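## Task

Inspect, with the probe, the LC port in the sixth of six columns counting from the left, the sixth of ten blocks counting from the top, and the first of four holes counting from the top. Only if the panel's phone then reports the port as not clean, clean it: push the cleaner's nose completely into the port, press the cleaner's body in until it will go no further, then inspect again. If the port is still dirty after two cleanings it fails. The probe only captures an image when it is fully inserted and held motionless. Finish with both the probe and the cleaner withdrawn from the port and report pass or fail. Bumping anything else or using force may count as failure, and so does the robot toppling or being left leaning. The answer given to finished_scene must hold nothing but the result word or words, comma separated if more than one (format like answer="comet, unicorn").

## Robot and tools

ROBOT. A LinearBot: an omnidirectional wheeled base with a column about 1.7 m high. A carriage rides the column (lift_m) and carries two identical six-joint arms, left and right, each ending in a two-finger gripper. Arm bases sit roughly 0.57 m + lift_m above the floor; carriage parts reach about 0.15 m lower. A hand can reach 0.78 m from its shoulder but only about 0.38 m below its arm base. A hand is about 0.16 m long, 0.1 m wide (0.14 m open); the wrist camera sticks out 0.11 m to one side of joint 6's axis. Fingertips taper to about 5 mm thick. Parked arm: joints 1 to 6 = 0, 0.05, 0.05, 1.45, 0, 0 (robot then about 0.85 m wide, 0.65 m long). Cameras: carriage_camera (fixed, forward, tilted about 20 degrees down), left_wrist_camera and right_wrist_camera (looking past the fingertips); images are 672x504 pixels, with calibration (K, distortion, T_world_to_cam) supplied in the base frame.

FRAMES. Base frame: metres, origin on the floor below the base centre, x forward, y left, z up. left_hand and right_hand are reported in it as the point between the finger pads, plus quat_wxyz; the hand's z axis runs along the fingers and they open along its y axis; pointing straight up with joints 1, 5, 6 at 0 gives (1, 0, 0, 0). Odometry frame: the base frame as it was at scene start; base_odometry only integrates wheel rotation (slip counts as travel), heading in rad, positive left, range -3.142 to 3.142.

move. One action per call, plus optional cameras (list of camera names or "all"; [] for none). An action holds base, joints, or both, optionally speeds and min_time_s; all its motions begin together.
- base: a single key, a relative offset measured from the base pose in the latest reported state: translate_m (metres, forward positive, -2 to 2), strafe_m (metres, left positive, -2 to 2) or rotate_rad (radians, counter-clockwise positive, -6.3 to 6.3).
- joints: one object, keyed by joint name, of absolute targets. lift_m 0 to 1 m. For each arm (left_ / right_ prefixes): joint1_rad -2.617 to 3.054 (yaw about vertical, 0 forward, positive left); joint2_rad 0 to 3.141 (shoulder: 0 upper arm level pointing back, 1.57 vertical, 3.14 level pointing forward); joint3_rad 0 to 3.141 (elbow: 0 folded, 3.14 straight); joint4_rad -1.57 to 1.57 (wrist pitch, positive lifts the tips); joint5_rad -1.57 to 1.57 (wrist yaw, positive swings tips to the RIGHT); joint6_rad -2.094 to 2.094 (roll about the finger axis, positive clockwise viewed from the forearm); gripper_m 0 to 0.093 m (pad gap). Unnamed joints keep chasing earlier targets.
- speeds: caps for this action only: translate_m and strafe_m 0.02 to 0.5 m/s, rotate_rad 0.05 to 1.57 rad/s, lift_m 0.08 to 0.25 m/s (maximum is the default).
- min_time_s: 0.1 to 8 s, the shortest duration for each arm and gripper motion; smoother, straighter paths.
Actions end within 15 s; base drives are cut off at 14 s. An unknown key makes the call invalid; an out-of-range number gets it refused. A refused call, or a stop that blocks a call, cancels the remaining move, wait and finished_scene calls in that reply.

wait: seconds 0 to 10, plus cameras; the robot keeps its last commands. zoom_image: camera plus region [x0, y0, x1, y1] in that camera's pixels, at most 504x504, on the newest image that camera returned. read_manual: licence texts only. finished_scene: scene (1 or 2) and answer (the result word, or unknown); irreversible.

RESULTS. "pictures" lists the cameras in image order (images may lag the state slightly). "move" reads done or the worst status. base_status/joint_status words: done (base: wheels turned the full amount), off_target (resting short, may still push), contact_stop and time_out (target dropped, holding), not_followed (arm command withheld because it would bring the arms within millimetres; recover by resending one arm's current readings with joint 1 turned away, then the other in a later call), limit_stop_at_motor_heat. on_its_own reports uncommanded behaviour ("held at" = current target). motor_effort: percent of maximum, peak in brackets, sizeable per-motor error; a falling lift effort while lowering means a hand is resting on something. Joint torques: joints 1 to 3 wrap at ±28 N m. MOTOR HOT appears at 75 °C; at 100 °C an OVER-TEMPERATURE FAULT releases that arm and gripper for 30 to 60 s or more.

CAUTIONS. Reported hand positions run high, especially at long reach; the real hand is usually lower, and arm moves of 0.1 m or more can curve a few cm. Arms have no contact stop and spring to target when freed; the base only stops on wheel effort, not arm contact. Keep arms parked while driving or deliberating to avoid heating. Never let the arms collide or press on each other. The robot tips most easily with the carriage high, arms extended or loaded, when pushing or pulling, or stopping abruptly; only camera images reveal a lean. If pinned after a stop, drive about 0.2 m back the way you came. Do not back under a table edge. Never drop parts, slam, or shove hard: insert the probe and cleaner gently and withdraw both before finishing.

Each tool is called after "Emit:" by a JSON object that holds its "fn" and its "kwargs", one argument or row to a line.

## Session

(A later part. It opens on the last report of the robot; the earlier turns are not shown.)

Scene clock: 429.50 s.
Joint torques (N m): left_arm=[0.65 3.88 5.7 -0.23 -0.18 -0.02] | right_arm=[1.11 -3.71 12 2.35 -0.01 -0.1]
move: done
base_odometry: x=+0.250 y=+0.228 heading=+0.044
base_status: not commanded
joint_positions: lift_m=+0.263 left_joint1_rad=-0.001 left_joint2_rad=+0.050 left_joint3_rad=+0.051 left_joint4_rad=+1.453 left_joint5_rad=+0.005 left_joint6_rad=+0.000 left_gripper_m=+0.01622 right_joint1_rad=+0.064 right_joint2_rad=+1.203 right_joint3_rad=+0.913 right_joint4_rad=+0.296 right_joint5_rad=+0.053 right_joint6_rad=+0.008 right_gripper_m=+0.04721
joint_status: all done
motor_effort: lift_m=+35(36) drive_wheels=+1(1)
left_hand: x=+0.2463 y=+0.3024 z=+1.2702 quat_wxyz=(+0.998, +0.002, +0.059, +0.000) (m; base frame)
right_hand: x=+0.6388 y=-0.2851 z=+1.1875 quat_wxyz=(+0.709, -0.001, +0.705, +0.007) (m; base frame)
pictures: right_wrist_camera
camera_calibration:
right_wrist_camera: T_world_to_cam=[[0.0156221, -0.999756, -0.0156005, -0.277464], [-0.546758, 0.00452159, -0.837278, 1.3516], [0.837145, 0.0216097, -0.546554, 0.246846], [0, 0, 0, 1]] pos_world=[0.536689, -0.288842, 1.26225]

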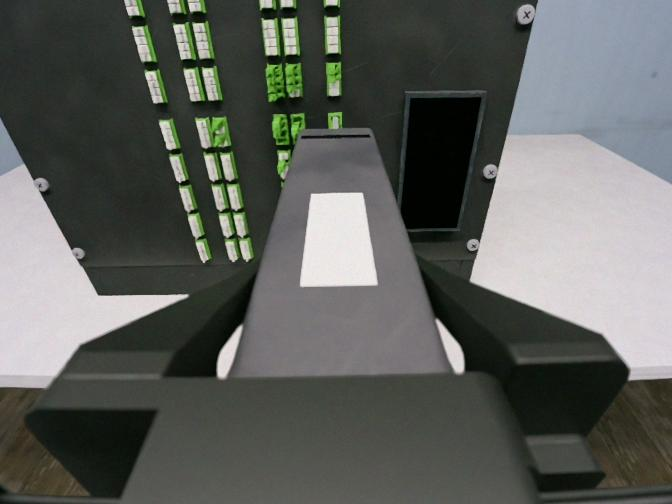

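Emit:
{"fn": "move", "kwargs": {
  "joints": {"right_joint1_rad":0.075},
  "min_time_s": 0.5,
  "cameras": ["right_wrist_camera"]
}}

Emit:
{"fn": "zoom_image", "kwargs": {
  "camera": "right_wrist_camera",
  "region": [320, 92, 360, 132]
}}

Scene clock: 439.70 s.
Joint torques (N m): left_arm=[0.66 3.86 5.71 -0.22 -0.18 -0.02] | right_arm=[1.13 -3.71 12.03 2.35 0.04 -0.11]
move: done
base_odometry: x=+0.250 y=+0.228 heading=+0.044
base_status: not commanded
joint_positions: lift_m=+0.263 left_joint1_rad=-0.001 left_joint2_rad=+0.050 left_joint3_rad=+0.051 left_joint4_rad=+1.453 left_joint5_rad=+0.005 left_joint6_rad=+0.000 left_gripper_m=+0.01622 right_joint1_rad=+0.069 right_joint2_rad=+1.203 right_joint3_rad=+0.913 right_joint4_rad=+0.296 right_joint5_rad=+0.055 right_joint6_rad=+0.008 right_gripper_m=+0.04721
joint_status: all done
motor_effort: lift_m=+35(35) drive_wheels=+1(1)
left_hand: x=+0.2463 y=+0.3024 z=+1.2702 quat_wxyz=(+0.998, +0.002, +0.059, +0.000) (m; base frame)
right_hand: x=+0.6387 y=-0.2834 z=+1.1875 quat_wxyz=(+0.709, -0.002, +0.705, +0.008) (m; base frame)
pictures: right_wrist_camera
camera_calibration:
right_wrist_camera: T_world_to_cam=[[0.0186726, -0.999703, -0.0156739, -0.277604], [-0.54674, 0.00291553, -0.837297, 1.3511], [0.837094, 0.0242041, -0.546523, 0.247628], [0, 0, 0, 1]] pos_world=[0.536595, -0.287454, 1.26225]

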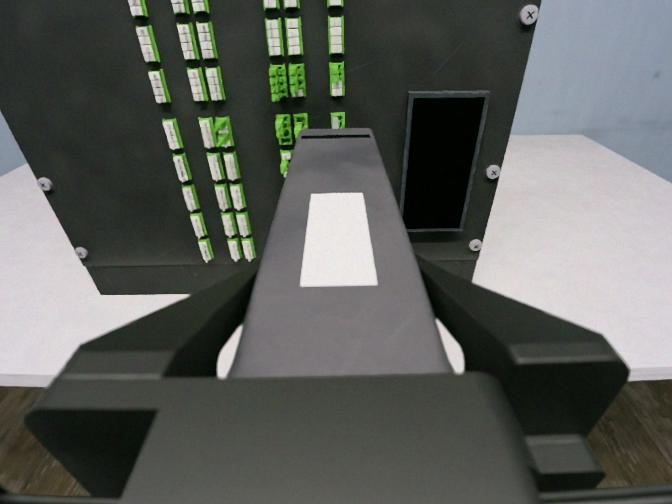

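Scaled by 12.600 from the camera's 672x504 image, which has a finer 960x720 frame.

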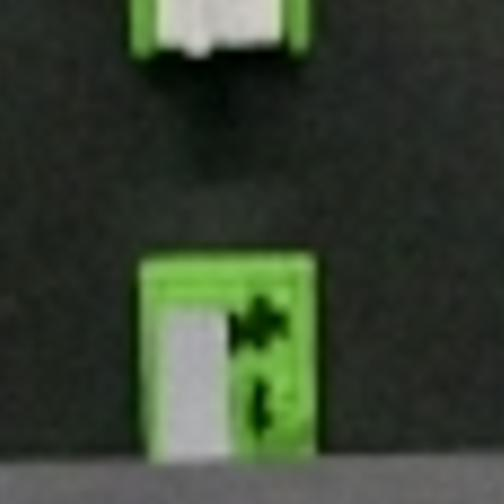

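Emit:
{"fn": "move", "kwargs": {
  "joints": {"right_joint5_rad":0.067},
  "min_time_s": 0.5,
  "cameras": ["right_wrist_camera"]
}}

Emit:
{"fn": "zoom_image", "kwargs": {
  "camera": "right_wrist_camera",
  "region": [320, 92, 360, 132]
}}

Scene clock: 444.63 s.
Joint torques (N m): left_arm=[0.66 3.86 5.71 -0.22 -0.18 -0.02] | right_arm=[1.1 -3.67 12 2.35 0.04 -0.1]
move: done
base_odometry: x=+0.250 y=+0.228 heading=+0.044
base_status: not commanded
joint_positions: lift_m=+0.263 left_joint1_rad=-0.001 left_joint2_rad=+0.050 left_joint3_rad=+0.051 left_joint4_rad=+1.453 left_joint5_rad=+0.005 left_joint6_rad=+0.000 left_gripper_m=+0.01622 right_joint1_rad=+0.069 right_joint2_rad=+1.203 right_joint3_rad=+0.913 right_joint4_rad=+0.296 right_joint5_rad=+0.057 right_joint6_rad=+0.008 right_gripper_m=+0.04721
joint_status: all done
motor_effort: lift_m=+35(35) drive_wheels=+1(1)
left_hand: x=+0.2463 y=+0.3024 z=+1.2702 quat_wxyz=(+0.998, +0.002, +0.059, +0.000) (m; base frame)
right_hand: x=+0.6387 y=-0.2838 z=+1.1875 quat_wxyz=(+0.709, -0.001, +0.705, +0.007) (m; base frame)
pictures: right_wrist_camera
camera_calibration:
right_wrist_camera: T_world_to_cam=[[0.0164267, -0.999743, -0.0156461, -0.276636], [-0.546754, 0.00411993, -0.837283, 1.35143], [0.837132, 0.0223083, -0.546546, 0.2471], [0, 0, 0, 1]] pos_world=[0.536591, -0.287645, 1.26225]

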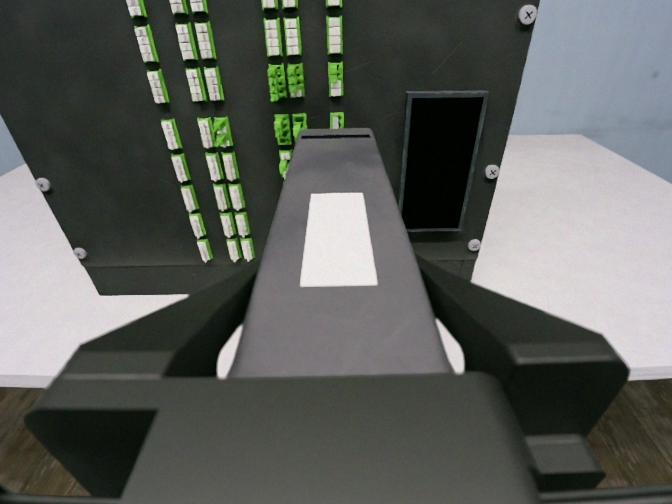

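Scaled by 12.600 from the camera's 672x504 image, which has a finer 960x720 frame.

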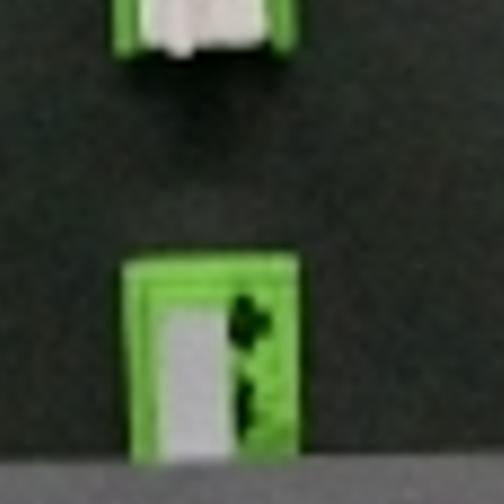

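Emit:
{"fn": "move", "kwargs": {
  "base": {"translate_m":0.006},
  "speeds": {"translate_m":0.03},
  "cameras": ["right_wrist_camera"]
}}

Emit:
{"fn": "zoom_image", "kwargs": {
  "camera": "right_wrist_camera",
  "region": [320, 92, 360, 132]
}}

Emit:
{"fn": "move", "kwargs": {
  "base": {"translate_m":0.004},
  "speeds": {"translate_m":0.03},
  "cameras": ["right_wrist_camera"]
}}

Emit:
{"fn": "zoom_image", "kwargs": {
  "camera": "right_wrist_camera",
  "region": [320, 92, 360, 132]
}}

Scene clock: 452.40 s.
Joint torques (N m): left_arm=[0.66 3.85 5.7 -0.19 -0.18 -0.02] | right_arm=[0.92 -3.15 11.97 2.4 0.01 -0.09]
move: done
base_odometry: x=+0.256 y=+0.229 heading=+0.044
base_status: done
joint_positions: lift_m=+0.263 left_joint1_rad=-0.001 left_joint2_rad=+0.050 left_joint3_rad=+0.051 left_joint4_rad=+1.451 left_joint5_rad=+0.005 left_joint6_rad=+0.000 left_gripper_m=+0.01622 right_joint1_rad=+0.071 right_joint2_rad=+1.195 right_joint3_rad=+0.913 right_joint4_rad=+0.286 right_joint5_rad=+0.061 right_joint6_rad=+0.008 right_gripper_m=+0.04721
joint_status: not commanded
motor_effort: lift_m=+35(35) drive_wheels=+4(10)
left_hand: x=+0.2468 y=+0.3024 z=+1.2701 quat_wxyz=(+0.998, +0.002, +0.059, +0.000) (m; base frame)
right_hand: x=+0.6367 y=-0.2839 z=+1.1884 quat_wxyz=(+0.708, +0.000, +0.706, +0.007) (m; base frame)
pictures: right_wrist_camera
camera_calibration:
right_wrist_camera: T_world_to_cam=[[0.0140658, -0.99978, -0.0155913, -0.275198], [-0.548343, 0.00532637, -0.836237, 1.35111], [0.836135, 0.0203117, -0.548147, 0.251223], [0, 0, 0, 1]] pos_world=[0.534684, -0.287436, 1.26326]

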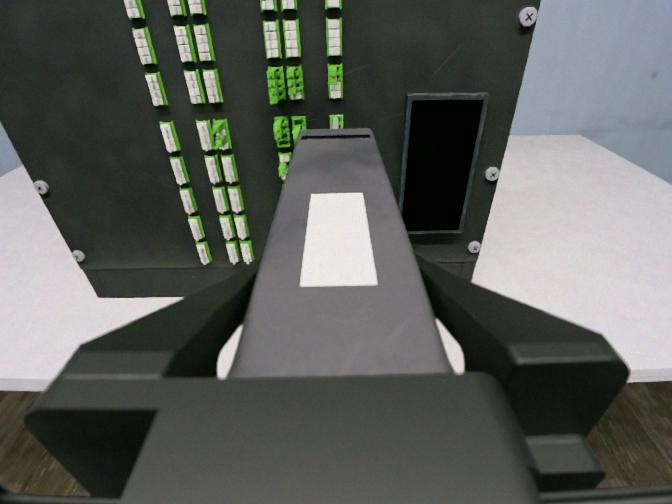

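Scaled by 12.600 from the camera's 672x504 image, which has a finer 960x720 frame.

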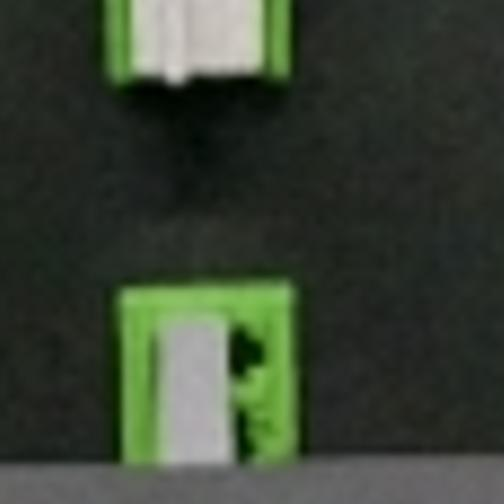

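Scene clock: 452.97 s.
Joint torques (N m): left_arm=[0.68 3.78 5.72 -0.2 -0.18 -0.02] | right_arm=[0.73 -1.74 12.07 2.59 -0.01 -0.1]
move: done
base_odometry: x=+0.260 y=+0.229 heading=+0.043
base_status: done
joint_positions: lift_m=+0.263 left_joint1_rad=-0.001 left_joint2_rad=+0.050 left_joint3_rad=+0.051 left_joint4_rad=+1.451 left_joint5_rad=+0.005 left_joint6_rad=+0.000 left_gripper_m=+0.01622 right_joint1_rad=+0.072 right_joint2_rad=+1.181 right_joint3_rad=+0.913 right_joint4_rad=+0.267 right_joint5_rad=+0.062 right_joint6_rad=+0.008 right_gripper_m=+0.04721
joint_status: not commanded
motor_effort: lift_m=+35(35) drive_wheels=+3(11)
left_hand: x=+0.2466 y=+0.3024 z=+1.2702 quat_wxyz=(+0.998, +0.002, +0.059, +0.000) (m; base frame)
right_hand: x=+0.6333 y=-0.2836 z=+1.1895 quat_wxyz=(+0.707, -0.001, +0.707, +0.007) (m; base frame)
pictures: right_wrist_camera
camera_calibration:
right_wrist_camera: T_world_to_cam=[[0.0151642, -0.999767, -0.0153362, -0.275737], [-0.551832, 0.00442241, -0.833944, 1.34945], [0.833818, 0.0211091, -0.551636, 0.260572], [0, 0, 0, 1]] pos_world=[0.531582, -0.287141, 1.26488]

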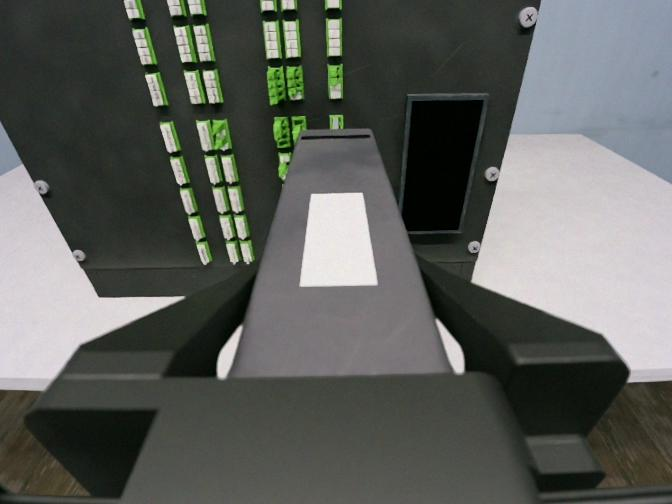

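Scaled by 12.600 from the camera's 672x504 image, which has a finer 960x720 frame.

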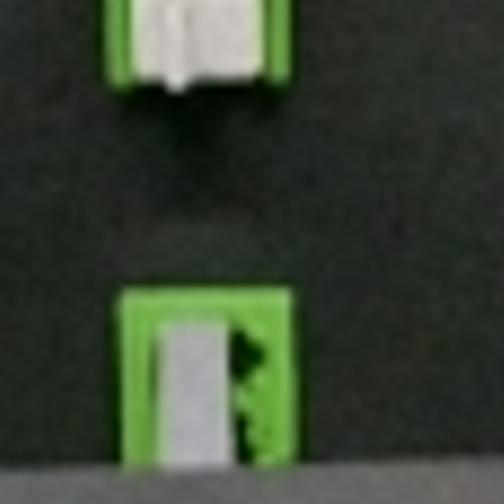

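Emit:
{"fn": "move", "kwargs": {
  "base": {"translate_m":-0.006},
  "speeds": {"translate_m":0.03},
  "cameras": []
}}

Emit:
{"fn": "move", "kwargs": {
  "joints": {"lift_m":0.262},
  "cameras": ["right_wrist_camera"]
}}

Emit:
{"fn": "zoom_image", "kwargs": {
  "camera": "right_wrist_camera",
  "region": [320, 92, 360, 132]
}}

Scene clock: 462.57 s.
Joint torques (N m): left_arm=[0.59 3.93 5.72 -0.17 -0.18 -0.02] | right_arm=[0.73 -3.63 11.88 2.5 0 -0.11]
move: done
base_odometry: x=+0.254 y=+0.228 heading=+0.043
base_status: done
joint_positions: lift_m=+0.263 left_joint1_rad=-0.001 left_joint2_rad=+0.050 left_joint3_rad=+0.051 left_joint4_rad=+1.452 left_joint5_rad=+0.005 left_joint6_rad=+0.000 left_gripper_m=+0.01622 right_joint1_rad=+0.072 right_joint2_rad=+1.200 right_joint3_rad=+0.913 right_joint4_rad=+0.290 right_joint5_rad=+0.062 right_joint6_rad=+0.008 right_gripper_m=+0.04721
joint_status: not commanded
motor_effort: lift_m=+35(35) drive_wheels=-4(13)
left_hand: x=+0.2464 y=+0.3024 z=+1.2702 quat_wxyz=(+0.998, +0.002, +0.059, +0.000) (m; base frame)
right_hand: x=+0.6379 y=-0.2832 z=+1.1872 quat_wxyz=(+0.708, -0.001, +0.706, +0.007) (m; base frame)
pictures: none
No camera images: "cameras" was empty.

Scene clock: 462.87 s.
Joint torques (N m): left_arm=[0.65 3.78 5.74 -0.22 -0.18 -0.02] | right_arm=[0.87 -3.54 12.05 2.38 0 -0.11]
move: done
base_odometry: x=+0.254 y=+0.228 heading=+0.043
base_status: not commanded
joint_positions: lift_m=+0.262 left_joint1_rad=-0.001 left_joint2_rad=+0.050 left_joint3_rad=+0.051 left_joint4_rad=+1.452 left_joint5_rad=+0.005 left_joint6_rad=+0.000 left_gripper_m=+0.01622 right_joint1_rad=+0.072 right_joint2_rad=+1.201 right_joint3_rad=+0.913 right_joint4_rad=+0.294 right_joint5_rad=+0.062 right_joint6_rad=+0.008 right_gripper_m=+0.04721
joint_status: all done
motor_effort: lift_m=+35(37) drive_wheels=-4(5)
left_hand: x=+0.2464 y=+0.3024 z=+1.2691 quat_wxyz=(+0.998, +0.002, +0.059, +0.000) (m; base frame)
right_hand: x=+0.6380 y=-0.2832 z=+1.1871 quat_wxyz=(+0.709, -0.001, +0.705, +0.007) (m; base frame)
pictures: right_wrist_camera
camera_calibration:
right_wrist_camera: T_world_to_cam=[[0.0152176, -0.999761, -0.0156762, -0.275147], [-0.546112, 0.0048226, -0.837698, 1.35101], [0.837574, 0.0213087, -0.545908, 0.246065], [0, 0, 0, 1]] pos_world=[0.535889, -0.28684, 1.26175]

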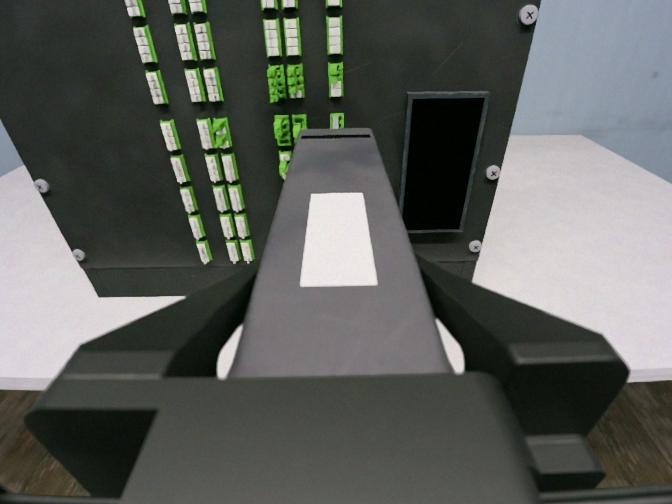

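Scaled by 12.600 from the camera's 672x504 image, which has a finer 960x720 frame.

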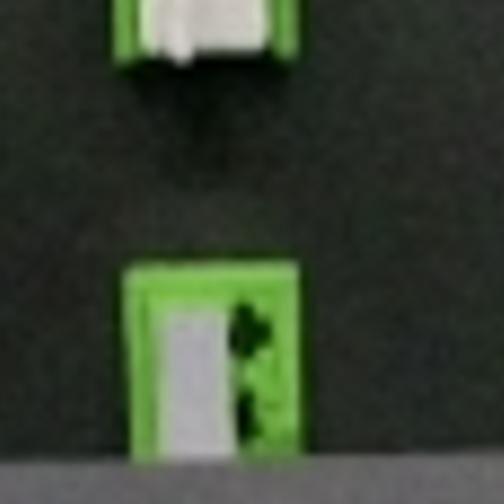

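Emit:
{"fn": "move", "kwargs": {
  "base": {"translate_m":0.004},
  "speeds": {"translate_m":0.03},
  "cameras": ["right_wrist_camera"]
}}

Emit:
{"fn": "zoom_image", "kwargs": {
  "camera": "right_wrist_camera",
  "region": [320, 92, 360, 132]
}}

Scene clock: 470.17 s.
Joint torques (N m): left_arm=[0.66 3.99 5.79 -0.27 -0.18 -0.02] | right_arm=[0.7 -3.67 11.93 2.3 0 -0.11]
move: done
base_odometry: x=+0.258 y=+0.228 heading=+0.043
base_status: done
joint_positions: lift_m=+0.262 left_joint1_rad=-0.001 left_joint2_rad=+0.050 left_joint3_rad=+0.051 left_joint4_rad=+1.453 left_joint5_rad=+0.005 left_joint6_rad=+0.000 left_gripper_m=+0.01622 right_joint1_rad=+0.072 right_joint2_rad=+1.204 right_joint3_rad=+0.913 right_joint4_rad=+0.298 right_joint5_rad=+0.062 right_joint6_rad=+0.008 right_gripper_m=+0.04721
joint_status: not commanded
motor_effort: lift_m=+35(35) drive_wheels=-3(8)
left_hand: x=+0.2463 y=+0.3024 z=+1.2691 quat_wxyz=(+0.998, +0.002, +0.059, +0.000) (m; base frame)
right_hand: x=+0.6388 y=-0.2832 z=+1.1867 quat_wxyz=(+0.709, -0.001, +0.705, +0.007) (m; base frame)
pictures: right_wrist_camera
camera_calibration:
right_wrist_camera: T_world_to_cam=[[0.0148642, -0.999767, -0.0156762, -0.274975], [-0.545741, 0.0050249, -0.837939, 1.35121], [0.837822, 0.0210104, -0.545539, 0.244575], [0, 0, 0, 1]] pos_world=[0.536589, -0.286839, 1.26135]

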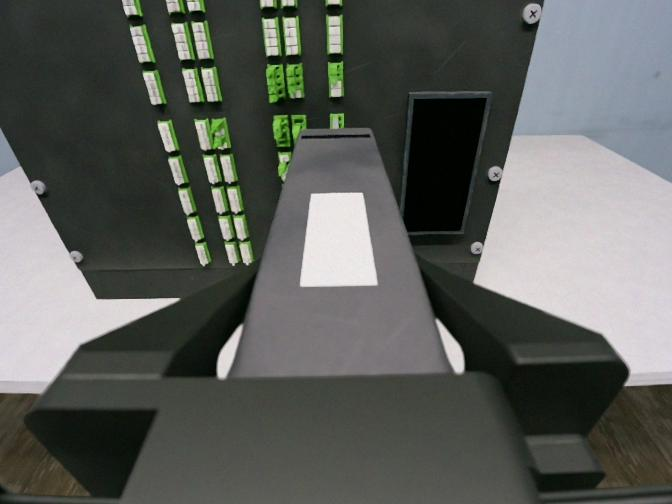

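Scaled by 12.600 from the camera's 672x504 image, which has a finer 960x720 frame.

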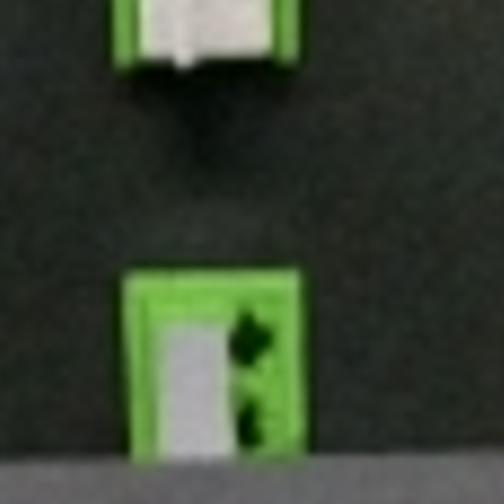

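Emit:
{"fn": "move", "kwargs": {
  "base": {"translate_m":0.003},
  "speeds": {"translate_m":0.03},
  "cameras": []
}}

Emit:
{"fn": "move", "kwargs": {
  "base": {"translate_m":0.003},
  "speeds": {"translate_m":0.03},
  "cameras": ["right_wrist_camera"]
}}

Emit:
{"fn": "zoom_image", "kwargs": {
  "camera": "right_wrist_camera",
  "region": [320, 92, 360, 132]
}}

Scene clock: 476.30 s.
Joint torques (N m): left_arm=[0.55 3.86 5.64 -0.2 -0.18 -0.02] | right_arm=[0.79 -3.69 12.16 2.37 -0.01 -0.11]
move: done
base_odometry: x=+0.261 y=+0.228 heading=+0.043
base_status: done
joint_positions: lift_m=+0.262 left_joint1_rad=-0.001 left_joint2_rad=+0.050 left_joint3_rad=+0.051 left_joint4_rad=+1.453 left_joint5_rad=+0.005 left_joint6_rad=+0.000 left_gripper_m=+0.01622 right_joint1_rad=+0.072 right_joint2_rad=+1.205 right_joint3_rad=+0.913 right_joint4_rad=+0.298 right_joint5_rad=+0.062 right_joint6_rad=+0.008 right_gripper_m=+0.04721
joint_status: not commanded
motor_effort: lift_m=+35(35) drive_wheels=-4(9)
left_hand: x=+0.2463 y=+0.3024 z=+1.2691 quat_wxyz=(+0.998, +0.002, +0.059, +0.000) (m; base frame)
right_hand: x=+0.6389 y=-0.2832 z=+1.1866 quat_wxyz=(+0.709, -0.001, +0.705, +0.007) (m; base frame)
pictures: none
No camera images: "cameras" was empty.

Scene clock: 476.93 s.
Joint torques (N m): left_arm=[0.68 3.92 5.71 -0.21 -0.18 -0.03] | right_arm=[0.76 -3.84 12.01 2.32 0 -0.11]
move: done
base_odometry: x=+0.264 y=+0.228 heading=+0.042
base_status: done
joint_positions: lift_m=+0.262 left_joint1_rad=-0.001 left_joint2_rad=+0.050 left_joint3_rad=+0.051 left_joint4_rad=+1.453 left_joint5_rad=+0.005 left_joint6_rad=+0.000 left_gripper_m=+0.01622 right_joint1_rad=+0.072 right_joint2_rad=+1.205 right_joint3_rad=+0.913 right_joint4_rad=+0.298 right_joint5_rad=+0.061 right_joint6_rad=+0.008 right_gripper_m=+0.04721
joint_status: not commanded
motor_effort: lift_m=+35(35) drive_wheels=+1(9)
left_hand: x=+0.2462 y=+0.3024 z=+1.2691 quat_wxyz=(+0.998, +0.002, +0.058, +0.000) (m; base frame)
right_hand: x=+0.6389 y=-0.2831 z=+1.1866 quat_wxyz=(+0.709, -0.001, +0.705, +0.007) (m; base frame)
pictures: right_wrist_camera
camera_calibration:
right_wrist_camera: T_world_to_cam=[[0.0156688, -0.999754, -0.0157209, -0.275253], [-0.545738, 0.00462326, -0.837943, 1.35107], [0.837809, 0.021709, -0.545531, 0.244631], [0, 0, 0, 1]] pos_world=[0.53669, -0.286742, 1.26125]

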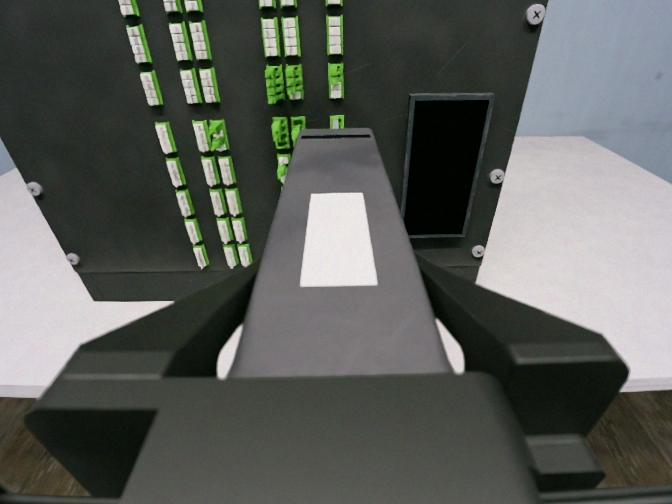

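Scaled by 12.600 from the camera's 672x504 image, which has a finer 960x720 frame.

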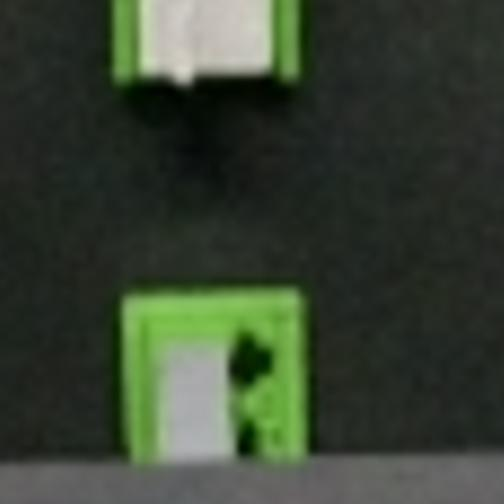

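Emit:
{"fn": "move", "kwargs": {
  "base": {"translate_m":0.003},
  "speeds": {"translate_m":0.03},
  "cameras": []
}}

Emit:
{"fn": "move", "kwargs": {
  "base": {"translate_m":0.003},
  "speeds": {"translate_m":0.03},
  "cameras": ["right_wrist_camera"]
}}

Emit:
{"fn": "zoom_image", "kwargs": {
  "camera": "right_wrist_camera",
  "region": [320, 92, 360, 132]
}}

Scene clock: 483.13 s.
Joint torques (N m): left_arm=[0.66 3.77 5.76 -0.19 -0.18 -0.02] | right_arm=[0.69 -4.01 12 2.28 0.06 -0.1]
move: done
base_odometry: x=+0.267 y=+0.228 heading=+0.042
base_status: done
joint_positions: lift_m=+0.262 left_joint1_rad=-0.001 left_joint2_rad=+0.050 left_joint3_rad=+0.051 left_joint4_rad=+1.452 left_joint5_rad=+0.005 left_joint6_rad=+0.000 left_gripper_m=+0.01622 right_joint1_rad=+0.073 right_joint2_rad=+1.208 right_joint3_rad=+0.913 right_joint4_rad=+0.301 right_joint5_rad=+0.060 right_joint6_rad=+0.008 right_gripper_m=+0.04721
joint_status: not commanded
motor_effort: lift_m=+35(35) drive_wheels=-4(10)
left_hand: x=+0.2464 y=+0.3024 z=+1.2691 quat_wxyz=(+0.998, +0.002, +0.059, +0.000) (m; base frame)
right_hand: x=+0.6396 y=-0.2826 z=+1.1860 quat_wxyz=(+0.709, -0.002, +0.705, +0.008) (m; base frame)
pictures: none
No camera images: "cameras" was empty.

Scene clock: 483.67 s.
Joint torques (N m): left_arm=[0.68 4.01 5.67 -0.21 -0.18 -0.02] | right_arm=[0.72 -3.23 12.03 2.47 0 -0.1]
move: done
base_odometry: x=+0.270 y=+0.228 heading=+0.041
base_status: done
joint_positions: lift_m=+0.262 left_joint1_rad=-0.001 left_joint2_rad=+0.050 left_joint3_rad=+0.051 left_joint4_rad=+1.453 left_joint5_rad=+0.005 left_joint6_rad=+0.000 left_gripper_m=+0.01622 right_joint1_rad=+0.074 right_joint2_rad=+1.198 right_joint3_rad=+0.913 right_joint4_rad=+0.286 right_joint5_rad=+0.059 right_joint6_rad=+0.008 right_gripper_m=+0.04721
joint_status: not commanded
motor_effort: lift_m=+35(35) drive_wheels=+2(11)
left_hand: x=+0.2463 y=+0.3024 z=+1.2691 quat_wxyz=(+0.998, +0.002, +0.059, +0.000) (m; base frame)
right_hand: x=+0.6373 y=-0.2822 z=+1.1864 quat_wxyz=(+0.707, -0.002, +0.707, +0.008) (m; base frame)
pictures: right_wrist_camera
camera_calibration:
right_wrist_camera: T_world_to_cam=[[0.0189587, -0.999713, -0.0146684, -0.277722], [-0.550222, 0.00181738, -0.835016, 1.34859], [0.834803, 0.0239017, -0.55003, 0.253712], [0, 0, 0, 1]] pos_world=[0.535491, -0.286157, 1.26157]

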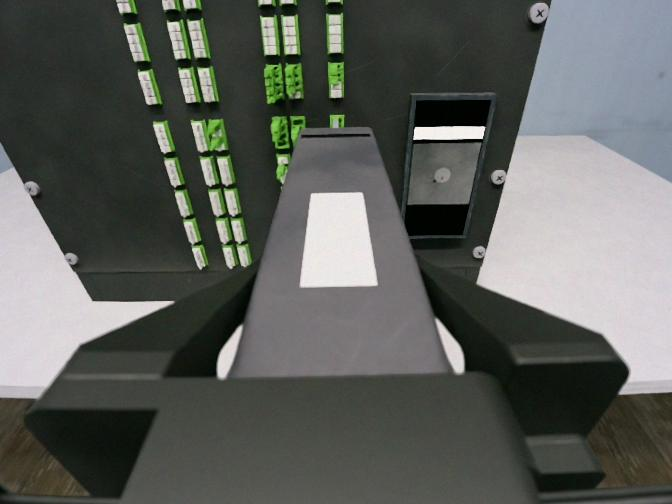

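Scaled by 12.600 from the camera's 672x504 image, which has a finer 960x720 frame.

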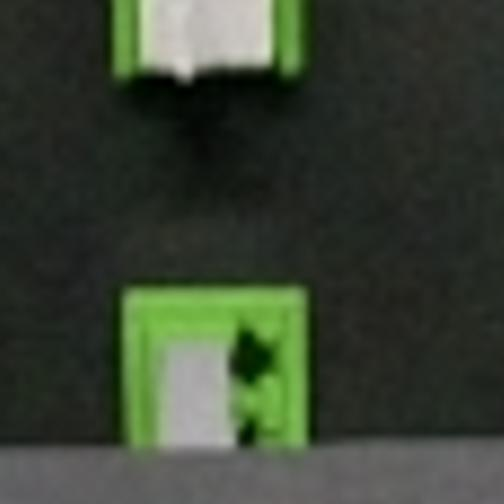

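Image appeared.

Emit:
{"fn": "wait", "kwargs": {
  "seconds": 1
}}

Emit:
{"fn": "zoom_image", "kwargs": {
  "camera": "right_wrist_camera",
  "region": [396, 80, 506, 245]
}}

Emit:
{"fn": "zoom_image", "kwargs": {
  "camera": "carriage_camera",
  "region": [430, 160, 510, 250]
}}

Scene clock: 488.73 s.
Joint torques (N m): left_arm=[0.66 3.93 5.74 -0.22 -0.18 -0.02] | right_arm=[0.65 -3.26 12.01 2.46 0.03 -0.1]
base_odometry: x=+0.270 y=+0.228 heading=+0.041
base_status: done
joint_positions: lift_m=+0.262 left_joint1_rad=-0.001 left_joint2_rad=+0.050 left_joint3_rad=+0.051 left_joint4_rad=+1.453 left_joint5_rad=+0.005 left_joint6_rad=+0.000 left_gripper_m=+0.01622 right_joint1_rad=+0.074 right_joint2_rad=+1.198 right_joint3_rad=+0.913 right_joint4_rad=+0.286 right_joint5_rad=+0.059 right_joint6_rad=+0.008 right_gripper_m=+0.04721
joint_status: not commanded
motor_effort: lift_m=+35(35) drive_wheels=+2(11)
left_hand: x=+0.2463 y=+0.3024 z=+1.2691 quat_wxyz=(+0.998, +0.002, +0.059, +0.000) (m; base frame)
right_hand: x=+0.6373 y=-0.2822 z=+1.1864 quat_wxyz=(+0.707, -0.002, +0.707, +0.008) (m; base frame)
wait: 1.00 s; at rest from the start
pictures: carriage_camera, left_wrist_camera, right_wrist_camera
camera_calibration:
carriage_camera: T_world_to_cam=[[0.0407286, -0.998992, -0.0188871, 0.0153089], [-0.3578, 0.00306708, -0.933793, 1.22014], [0.93291, 0.0447899, -0.357314, 0.337494], [0, 0, 0, 1]] pos_world=[0.121091, -0.00356507, 1.26024]
left_wrist_camera: T_world_to_cam=[[0.0061102, -0.999675, 0.02474, 0.272432], [0.713788, -0.0129668, -0.700241, 0.716491], [0.700335, 0.0219377, 0.713477, -0.962776], [0, 0, 0, 1]] pos_world=[0.161178, 0.302755, 1.1819]
right_wrist_camera: T_world_to_cam=[[0.0189587, -0.999713, -0.0146684, -0.277722], [-0.550222, 0.00181738, -0.835016, 1.34859], [0.834803, 0.0239017, -0.55003, 0.253712], [0, 0, 0, 1]] pos_world=[0.535491, -0.286157, 1.26157]

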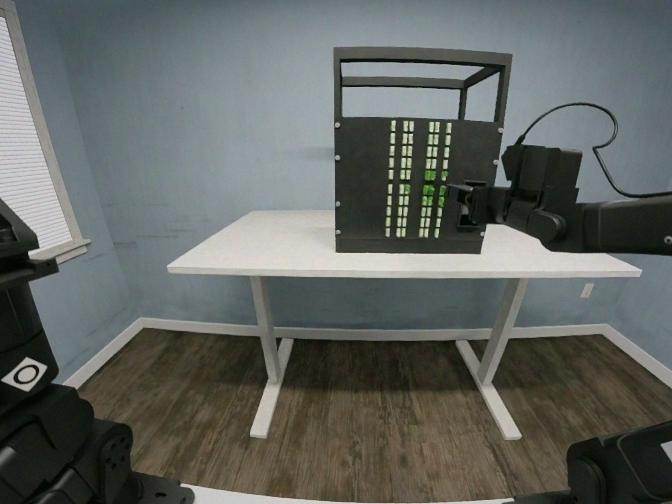

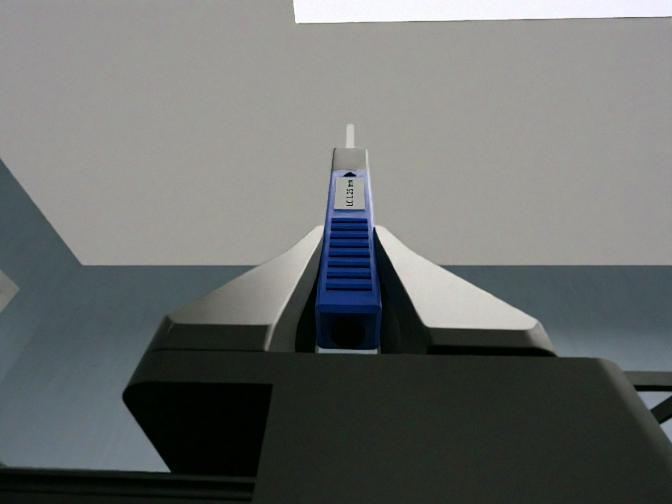

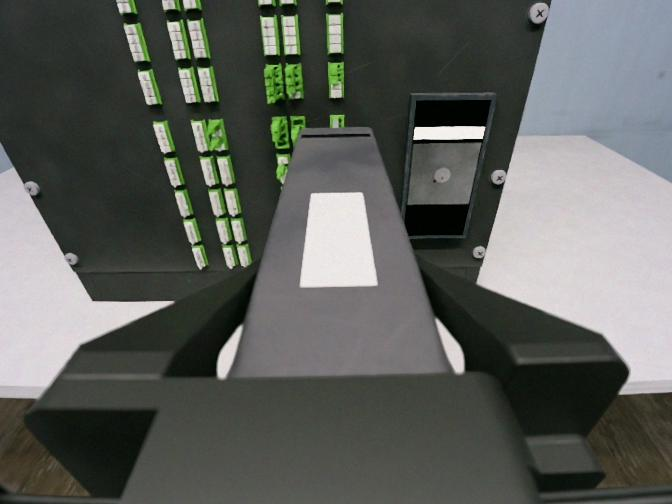

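Scaled by 3.055 from the camera's 672x504 image, which has a finer 960x720 frame.

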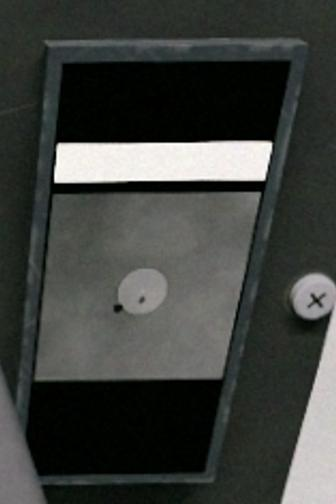

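Scaled by 5.600 from the camera's 672x504 image, which has a finer 960x720 frame.

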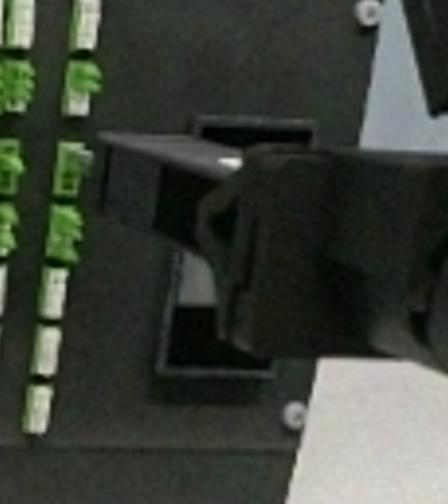

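Emit:
{"fn": "zoom_image", "kwargs": {
  "camera": "right_wrist_camera",
  "region": [408, 120, 490, 210]
}}

Scaled by 5.600 from the camera's 672x504 image, which has a finer 960x720 frame.

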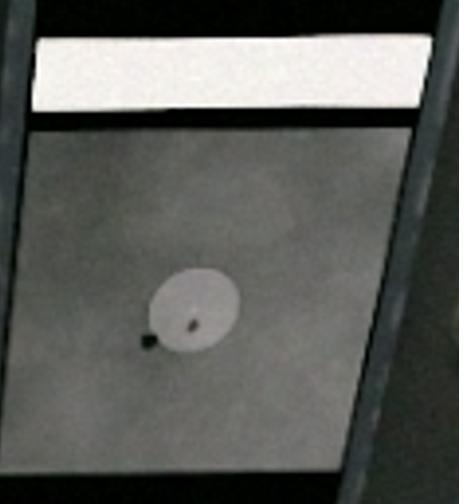

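Emit:
{"fn": "move", "kwargs": {
  "base": {"translate_m":-0.03},
  "speeds": {"translate_m":0.03},
  "cameras": []
}}

Emit:
{"fn": "move", "kwargs": {
  "base": {"translate_m":-0.07},
  "speeds": {"translate_m":0.1},
  "cameras": []
}}

Emit:
{"fn": "move", "kwargs": {
  "base": {"strafe_m":-0.58},
  "speeds": {"strafe_m":0.2},
  "joints": {"left_joint1_rad":0,"left_joint2_rad":1.2,"left_joint3_rad":0.96,"left_joint4_rad":0.37,"left_joint5_rad":0,"left_joint6_rad":0},
  "min_time_s": 3
}}

Emit:
{"fn": "zoom_image", "kwargs": {
  "camera": "left_wrist_camera",
  "region": [250, 30, 450, 180]
}}

Emit:
{"fn": "zoom_image", "kwargs": {
  "camera": "carriage_camera",
  "region": [170, 100, 330, 260]
}}

Scene clock: 506.50 s.
Joint torques (N m): left_arm=[0.66 4.03 5.83 -0.27 -0.18 -0.02] | right_arm=[0.58 -4.31 12 2.29 0.03 -0.09]
move: done
base_odometry: x=+0.240 y=+0.227 heading=+0.042
base_status: done
joint_positions: lift_m=+0.262 left_joint1_rad=-0.001 left_joint2_rad=+0.050 left_joint3_rad=+0.051 left_joint4_rad=+1.453 left_joint5_rad=+0.005 left_joint6_rad=+0.000 left_gripper_m=+0.01622 right_joint1_rad=+0.074 right_joint2_rad=+1.210 right_joint3_rad=+0.913 right_joint4_rad=+0.303 right_joint5_rad=+0.059 right_joint6_rad=+0.007 right_gripper_m=+0.04721
joint_status: not commanded
motor_effort: lift_m=+35(35) drive_wheels=-1(11)
left_hand: x=+0.2462 y=+0.3024 z=+1.2691 quat_wxyz=(+0.998, +0.002, +0.058, +0.000) (m; base frame)
right_hand: x=+0.6400 y=-0.2820 z=+1.1858 quat_wxyz=(+0.709, -0.003, +0.705, +0.008) (m; base frame)
pictures: none
No camera images: "cameras" was empty.

Scene clock: 507.90 s.
Joint torques (N m): left_arm=[0.66 3.93 5.75 -0.17 -0.18 -0.02] | right_arm=[0.62 -4.12 12.04 2.28 0.02 -0.09]
move: done
base_odometry: x=+0.170 y=+0.224 heading=+0.042
base_status: done
joint_positions: lift_m=+0.262 left_joint1_rad=-0.001 left_joint2_rad=+0.050 left_joint3_rad=+0.051 left_joint4_rad=+1.450 left_joint5_rad=+0.005 left_joint6_rad=+0.000 left_gripper_m=+0.01622 right_joint1_rad=+0.074 right_joint2_rad=+1.210 right_joint3_rad=+0.913 right_joint4_rad=+0.302 right_joint5_rad=+0.060 right_joint6_rad=+0.007 right_gripper_m=+0.04721
joint_status: not commanded
motor_effort: lift_m=+35(35) drive_wheels=-3(9)
left_hand: x=+0.2470 y=+0.3024 z=+1.2690 quat_wxyz=(+0.998, +0.002, +0.060, +0.000) (m; base frame)
right_hand: x=+0.6400 y=-0.2821 z=+1.1856 quat_wxyz=(+0.709, -0.002, +0.705, +0.008) (m; base frame)
pictures: none
No camera images: "cameras" was empty.

Scene clock: 512.00 s.
Joint torques (N m): left_arm=[0.76 -3.96 11.23 2.32 -0.17 -0.02] | right_arm=[0.27 -4.23 12.04 2.31 -0.01 -0.09]
move: done
base_odometry: x=+0.194 y=-0.356 heading=+0.041
base_status: done
joint_positions: lift_m=+0.262 left_joint1_rad=-0.001 left_joint2_rad=+1.195 left_joint3_rad=+0.922 left_joint4_rad=+0.371 left_joint5_rad=+0.005 left_joint6_rad=+0.000 left_gripper_m=+0.01622 right_joint1_rad=+0.075 right_joint2_rad=+1.210 right_joint3_rad=+0.913 right_joint4_rad=+0.301 right_joint5_rad=+0.062 right_joint6_rad=+0.007 right_gripper_m=+0.04721
joint_status: all done
motor_effort: lift_m=+35(35) drive_wheels=-4(13)
left_hand: x=+0.6363 y=+0.3022 z=+1.2127 quat_wxyz=(+0.741, +0.002, +0.672, -0.002) (m; base frame)
right_hand: x=+0.6400 y=-0.2822 z=+1.1854 quat_wxyz=(+0.709, -0.002, +0.705, +0.007) (m; base frame)
pictures: carriage_camera, left_wrist_camera, right_wrist_camera
camera_calibration:
carriage_camera: T_world_to_cam=[[0.0407286, -0.998992, -0.0188871, 0.0153089], [-0.3578, 0.00306708, -0.933793, 1.22014], [0.93291, 0.0447899, -0.357314, 0.337494], [0, 0, 0, 1]] pos_world=[0.121091, -0.00356507, 1.26024]
left_wrist_camera: T_world_to_cam=[[0.0250177, -0.999686, -0.00124253, 0.290712], [-0.53213, -0.0122646, -0.846574, 1.36869], [0.846293, 0.0218405, -0.53227, 0.222159], [0, 0, 0, 1]] pos_world=[0.533037, 0.302555, 1.27731]
right_wrist_camera: T_world_to_cam=[[0.0167287, -0.999761, -0.0140736, -0.277145], [-0.547403, 0.002621, -0.836865, 1.34983], [0.836702, 0.0217036, -0.547228, 0.245664], [0, 0, 0, 1]] pos_world=[0.53799, -0.285948, 1.26016]

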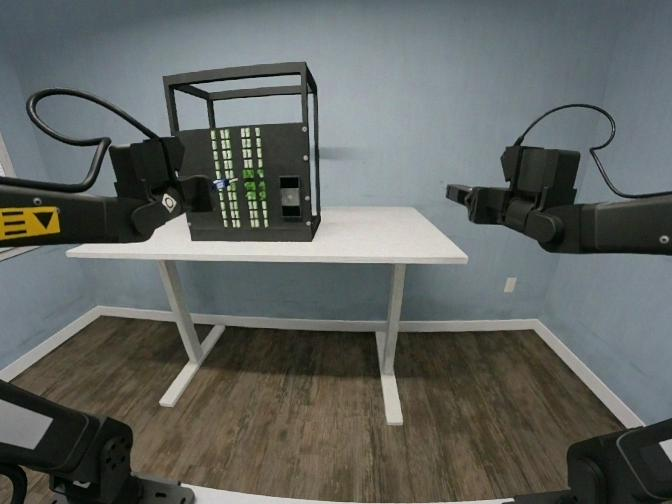

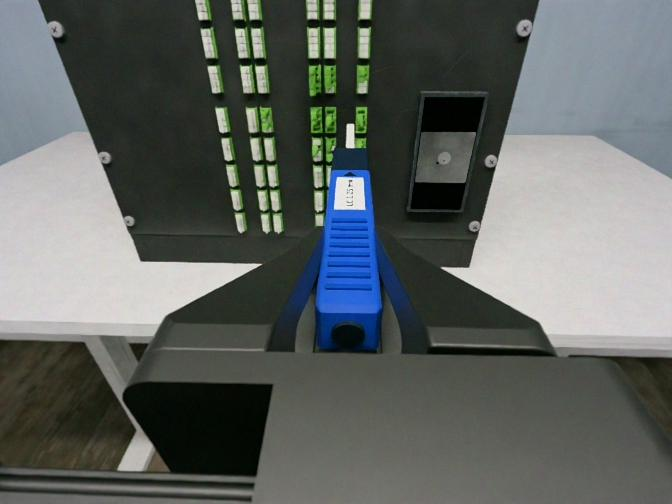

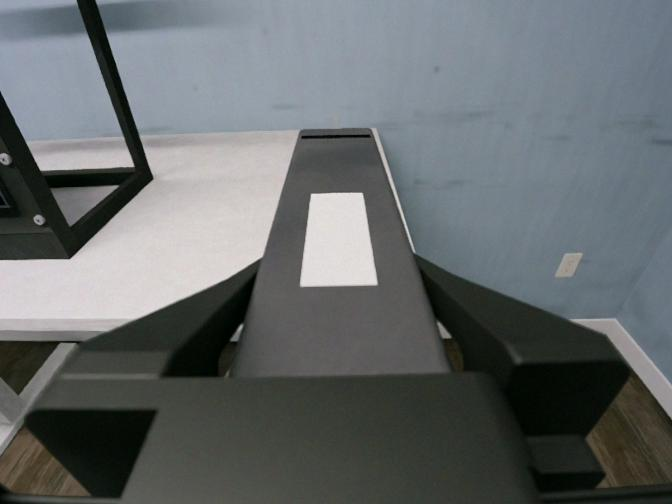

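Scaled by 2.520 from the camera's 672x504 image, which has a finer 960x720 frame.

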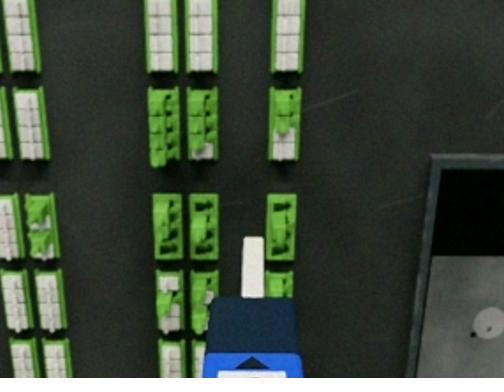

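Scaled by 3.150 from the camera's 672x504 image, which has a finer 960x720 frame.

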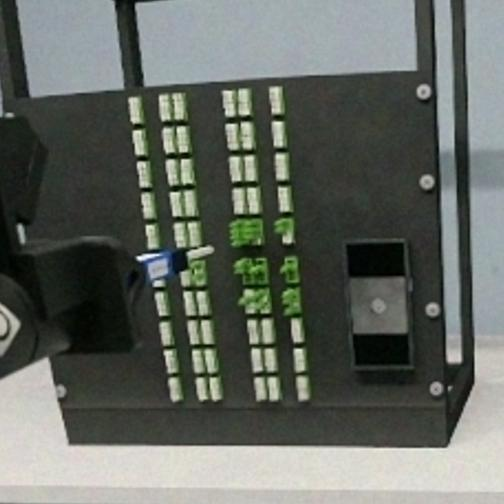

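Emit:
{"fn": "move", "kwargs": {
  "base": {"strafe_m":-0.008},
  "speeds": {"strafe_m":0.05},
  "joints": {"left_joint4_rad":0.29},
  "min_time_s": 1,
  "cameras": []
}}

Emit:
{"fn": "move", "kwargs": {
  "base": {"translate_m":0.03},
  "speeds": {"translate_m":0.05},
  "cameras": ["carriage_camera","left_wrist_camera"]
}}

Emit:
{"fn": "zoom_image", "kwargs": {
  "camera": "left_wrist_camera",
  "region": [310, 80, 400, 170]
}}

Emit:
{"fn": "zoom_image", "kwargs": {
  "camera": "carriage_camera",
  "region": [200, 140, 290, 220]
}}

Scene clock: 543.73 s.
Joint torques (N m): left_arm=[0.77 -4 11.29 2.33 -0.16 -0.02] | right_arm=[0.61 -4.27 12.01 2.31 -0.03 -0.09]
move: done
base_odometry: x=+0.194 y=-0.364 heading=+0.041
base_status: done
joint_positions: lift_m=+0.262 left_joint1_rad=-0.001 left_joint2_rad=+1.196 left_joint3_rad=+0.922 left_joint4_rad=+0.293 left_joint5_rad=+0.004 left_joint6_rad=+0.000 left_gripper_m=+0.01622 right_joint1_rad=+0.074 right_joint2_rad=+1.210 right_joint3_rad=+0.913 right_joint4_rad=+0.301 right_joint5_rad=+0.064 right_joint6_rad=+0.007 right_gripper_m=+0.04721
joint_status: all done
motor_effort: lift_m=+35(35) drive_wheels=-3(10)
left_hand: x=+0.6375 y=+0.3020 z=+1.1933 quat_wxyz=(+0.714, +0.002, +0.700, -0.002) (m; base frame)
right_hand: x=+0.6400 y=-0.2829 z=+1.1853 quat_wxyz=(+0.709, -0.001, +0.706, +0.006) (m; base frame)
pictures: none
No camera images: "cameras" was empty.

Scene clock: 544.83 s.
Joint torques (N m): left_arm=[0.77 -4.31 11.14 2.41 -0.16 -0.02] | right_arm=[0.62 -4.16 12.11 2.37 -0.03 -0.08]
move: done
base_odometry: x=+0.224 y=-0.363 heading=+0.041
base_status: done
joint_positions: lift_m=+0.262 left_joint1_rad=-0.001 left_joint2_rad=+1.198 left_joint3_rad=+0.923 left_joint4_rad=+0.289 left_joint5_rad=+0.004 left_joint6_rad=+0.000 left_gripper_m=+0.01622 right_joint1_rad=+0.074 right_joint2_rad=+1.210 right_joint3_rad=+0.913 right_joint4_rad=+0.300 right_joint5_rad=+0.064 right_joint6_rad=+0.007 right_gripper_m=+0.04721
joint_status: not commanded
motor_effort: lift_m=+35(35) drive_wheels=-7(12)
left_hand: x=+0.6382 y=+0.3020 z=+1.1921 quat_wxyz=(+0.712, +0.002, +0.702, -0.002) (m; base frame)
right_hand: x=+0.6400 y=-0.2829 z=+1.1851 quat_wxyz=(+0.708, -0.001, +0.706, +0.006) (m; base frame)
pictures: carriage_camera, left_wrist_camera
camera_calibration:
carriage_camera: T_world_to_cam=[[0.0407286, -0.998992, -0.0188871, 0.0153089], [-0.3578, 0.00306708, -0.933793, 1.22014], [0.93291, 0.0447899, -0.357314, 0.337494], [0, 0, 0, 1]] pos_world=[0.121091, -0.00356507, 1.26024]
left_wrist_camera: T_world_to_cam=[[0.0248285, -0.999686, -0.00332739, 0.293047], [-0.600926, -0.0122647, -0.799211, 1.33968], [0.798919, 0.0218427, -0.601042, 0.321887], [0, 0, 0, 1]] pos_world=[0.540609, 0.302355, 1.26513]

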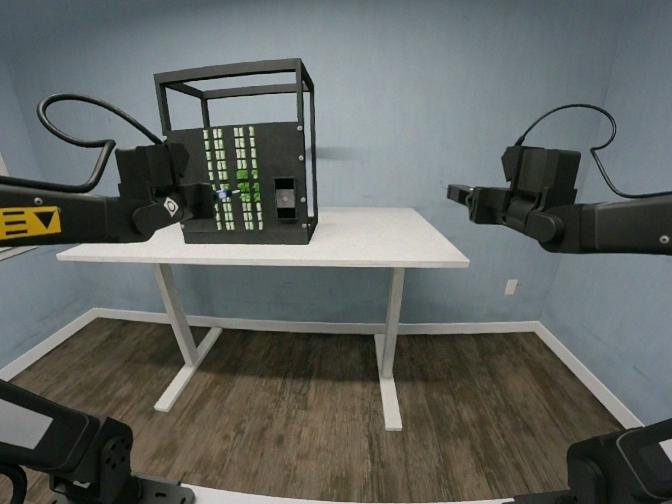

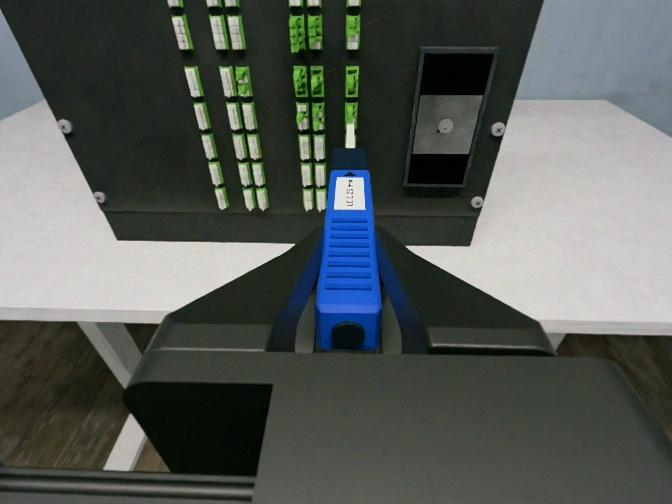

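Scaled by 5.600 from the camera's 672x504 image, which has a finer 960x720 frame.

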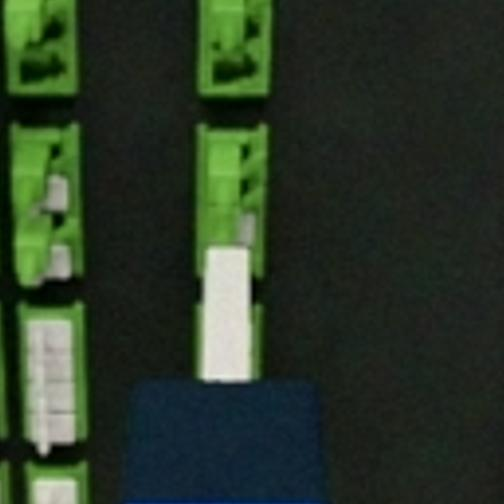

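Scaled by 5.600 from the camera's 672x504 image, which has a finer 960x720 frame.

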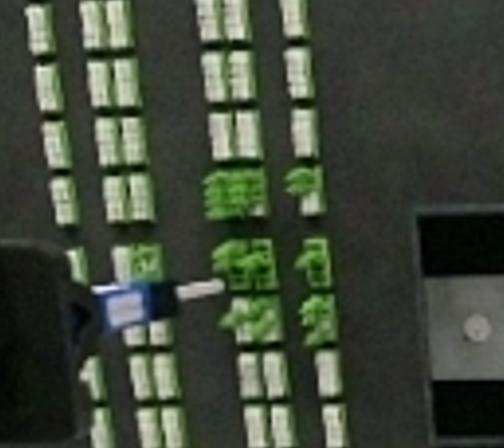

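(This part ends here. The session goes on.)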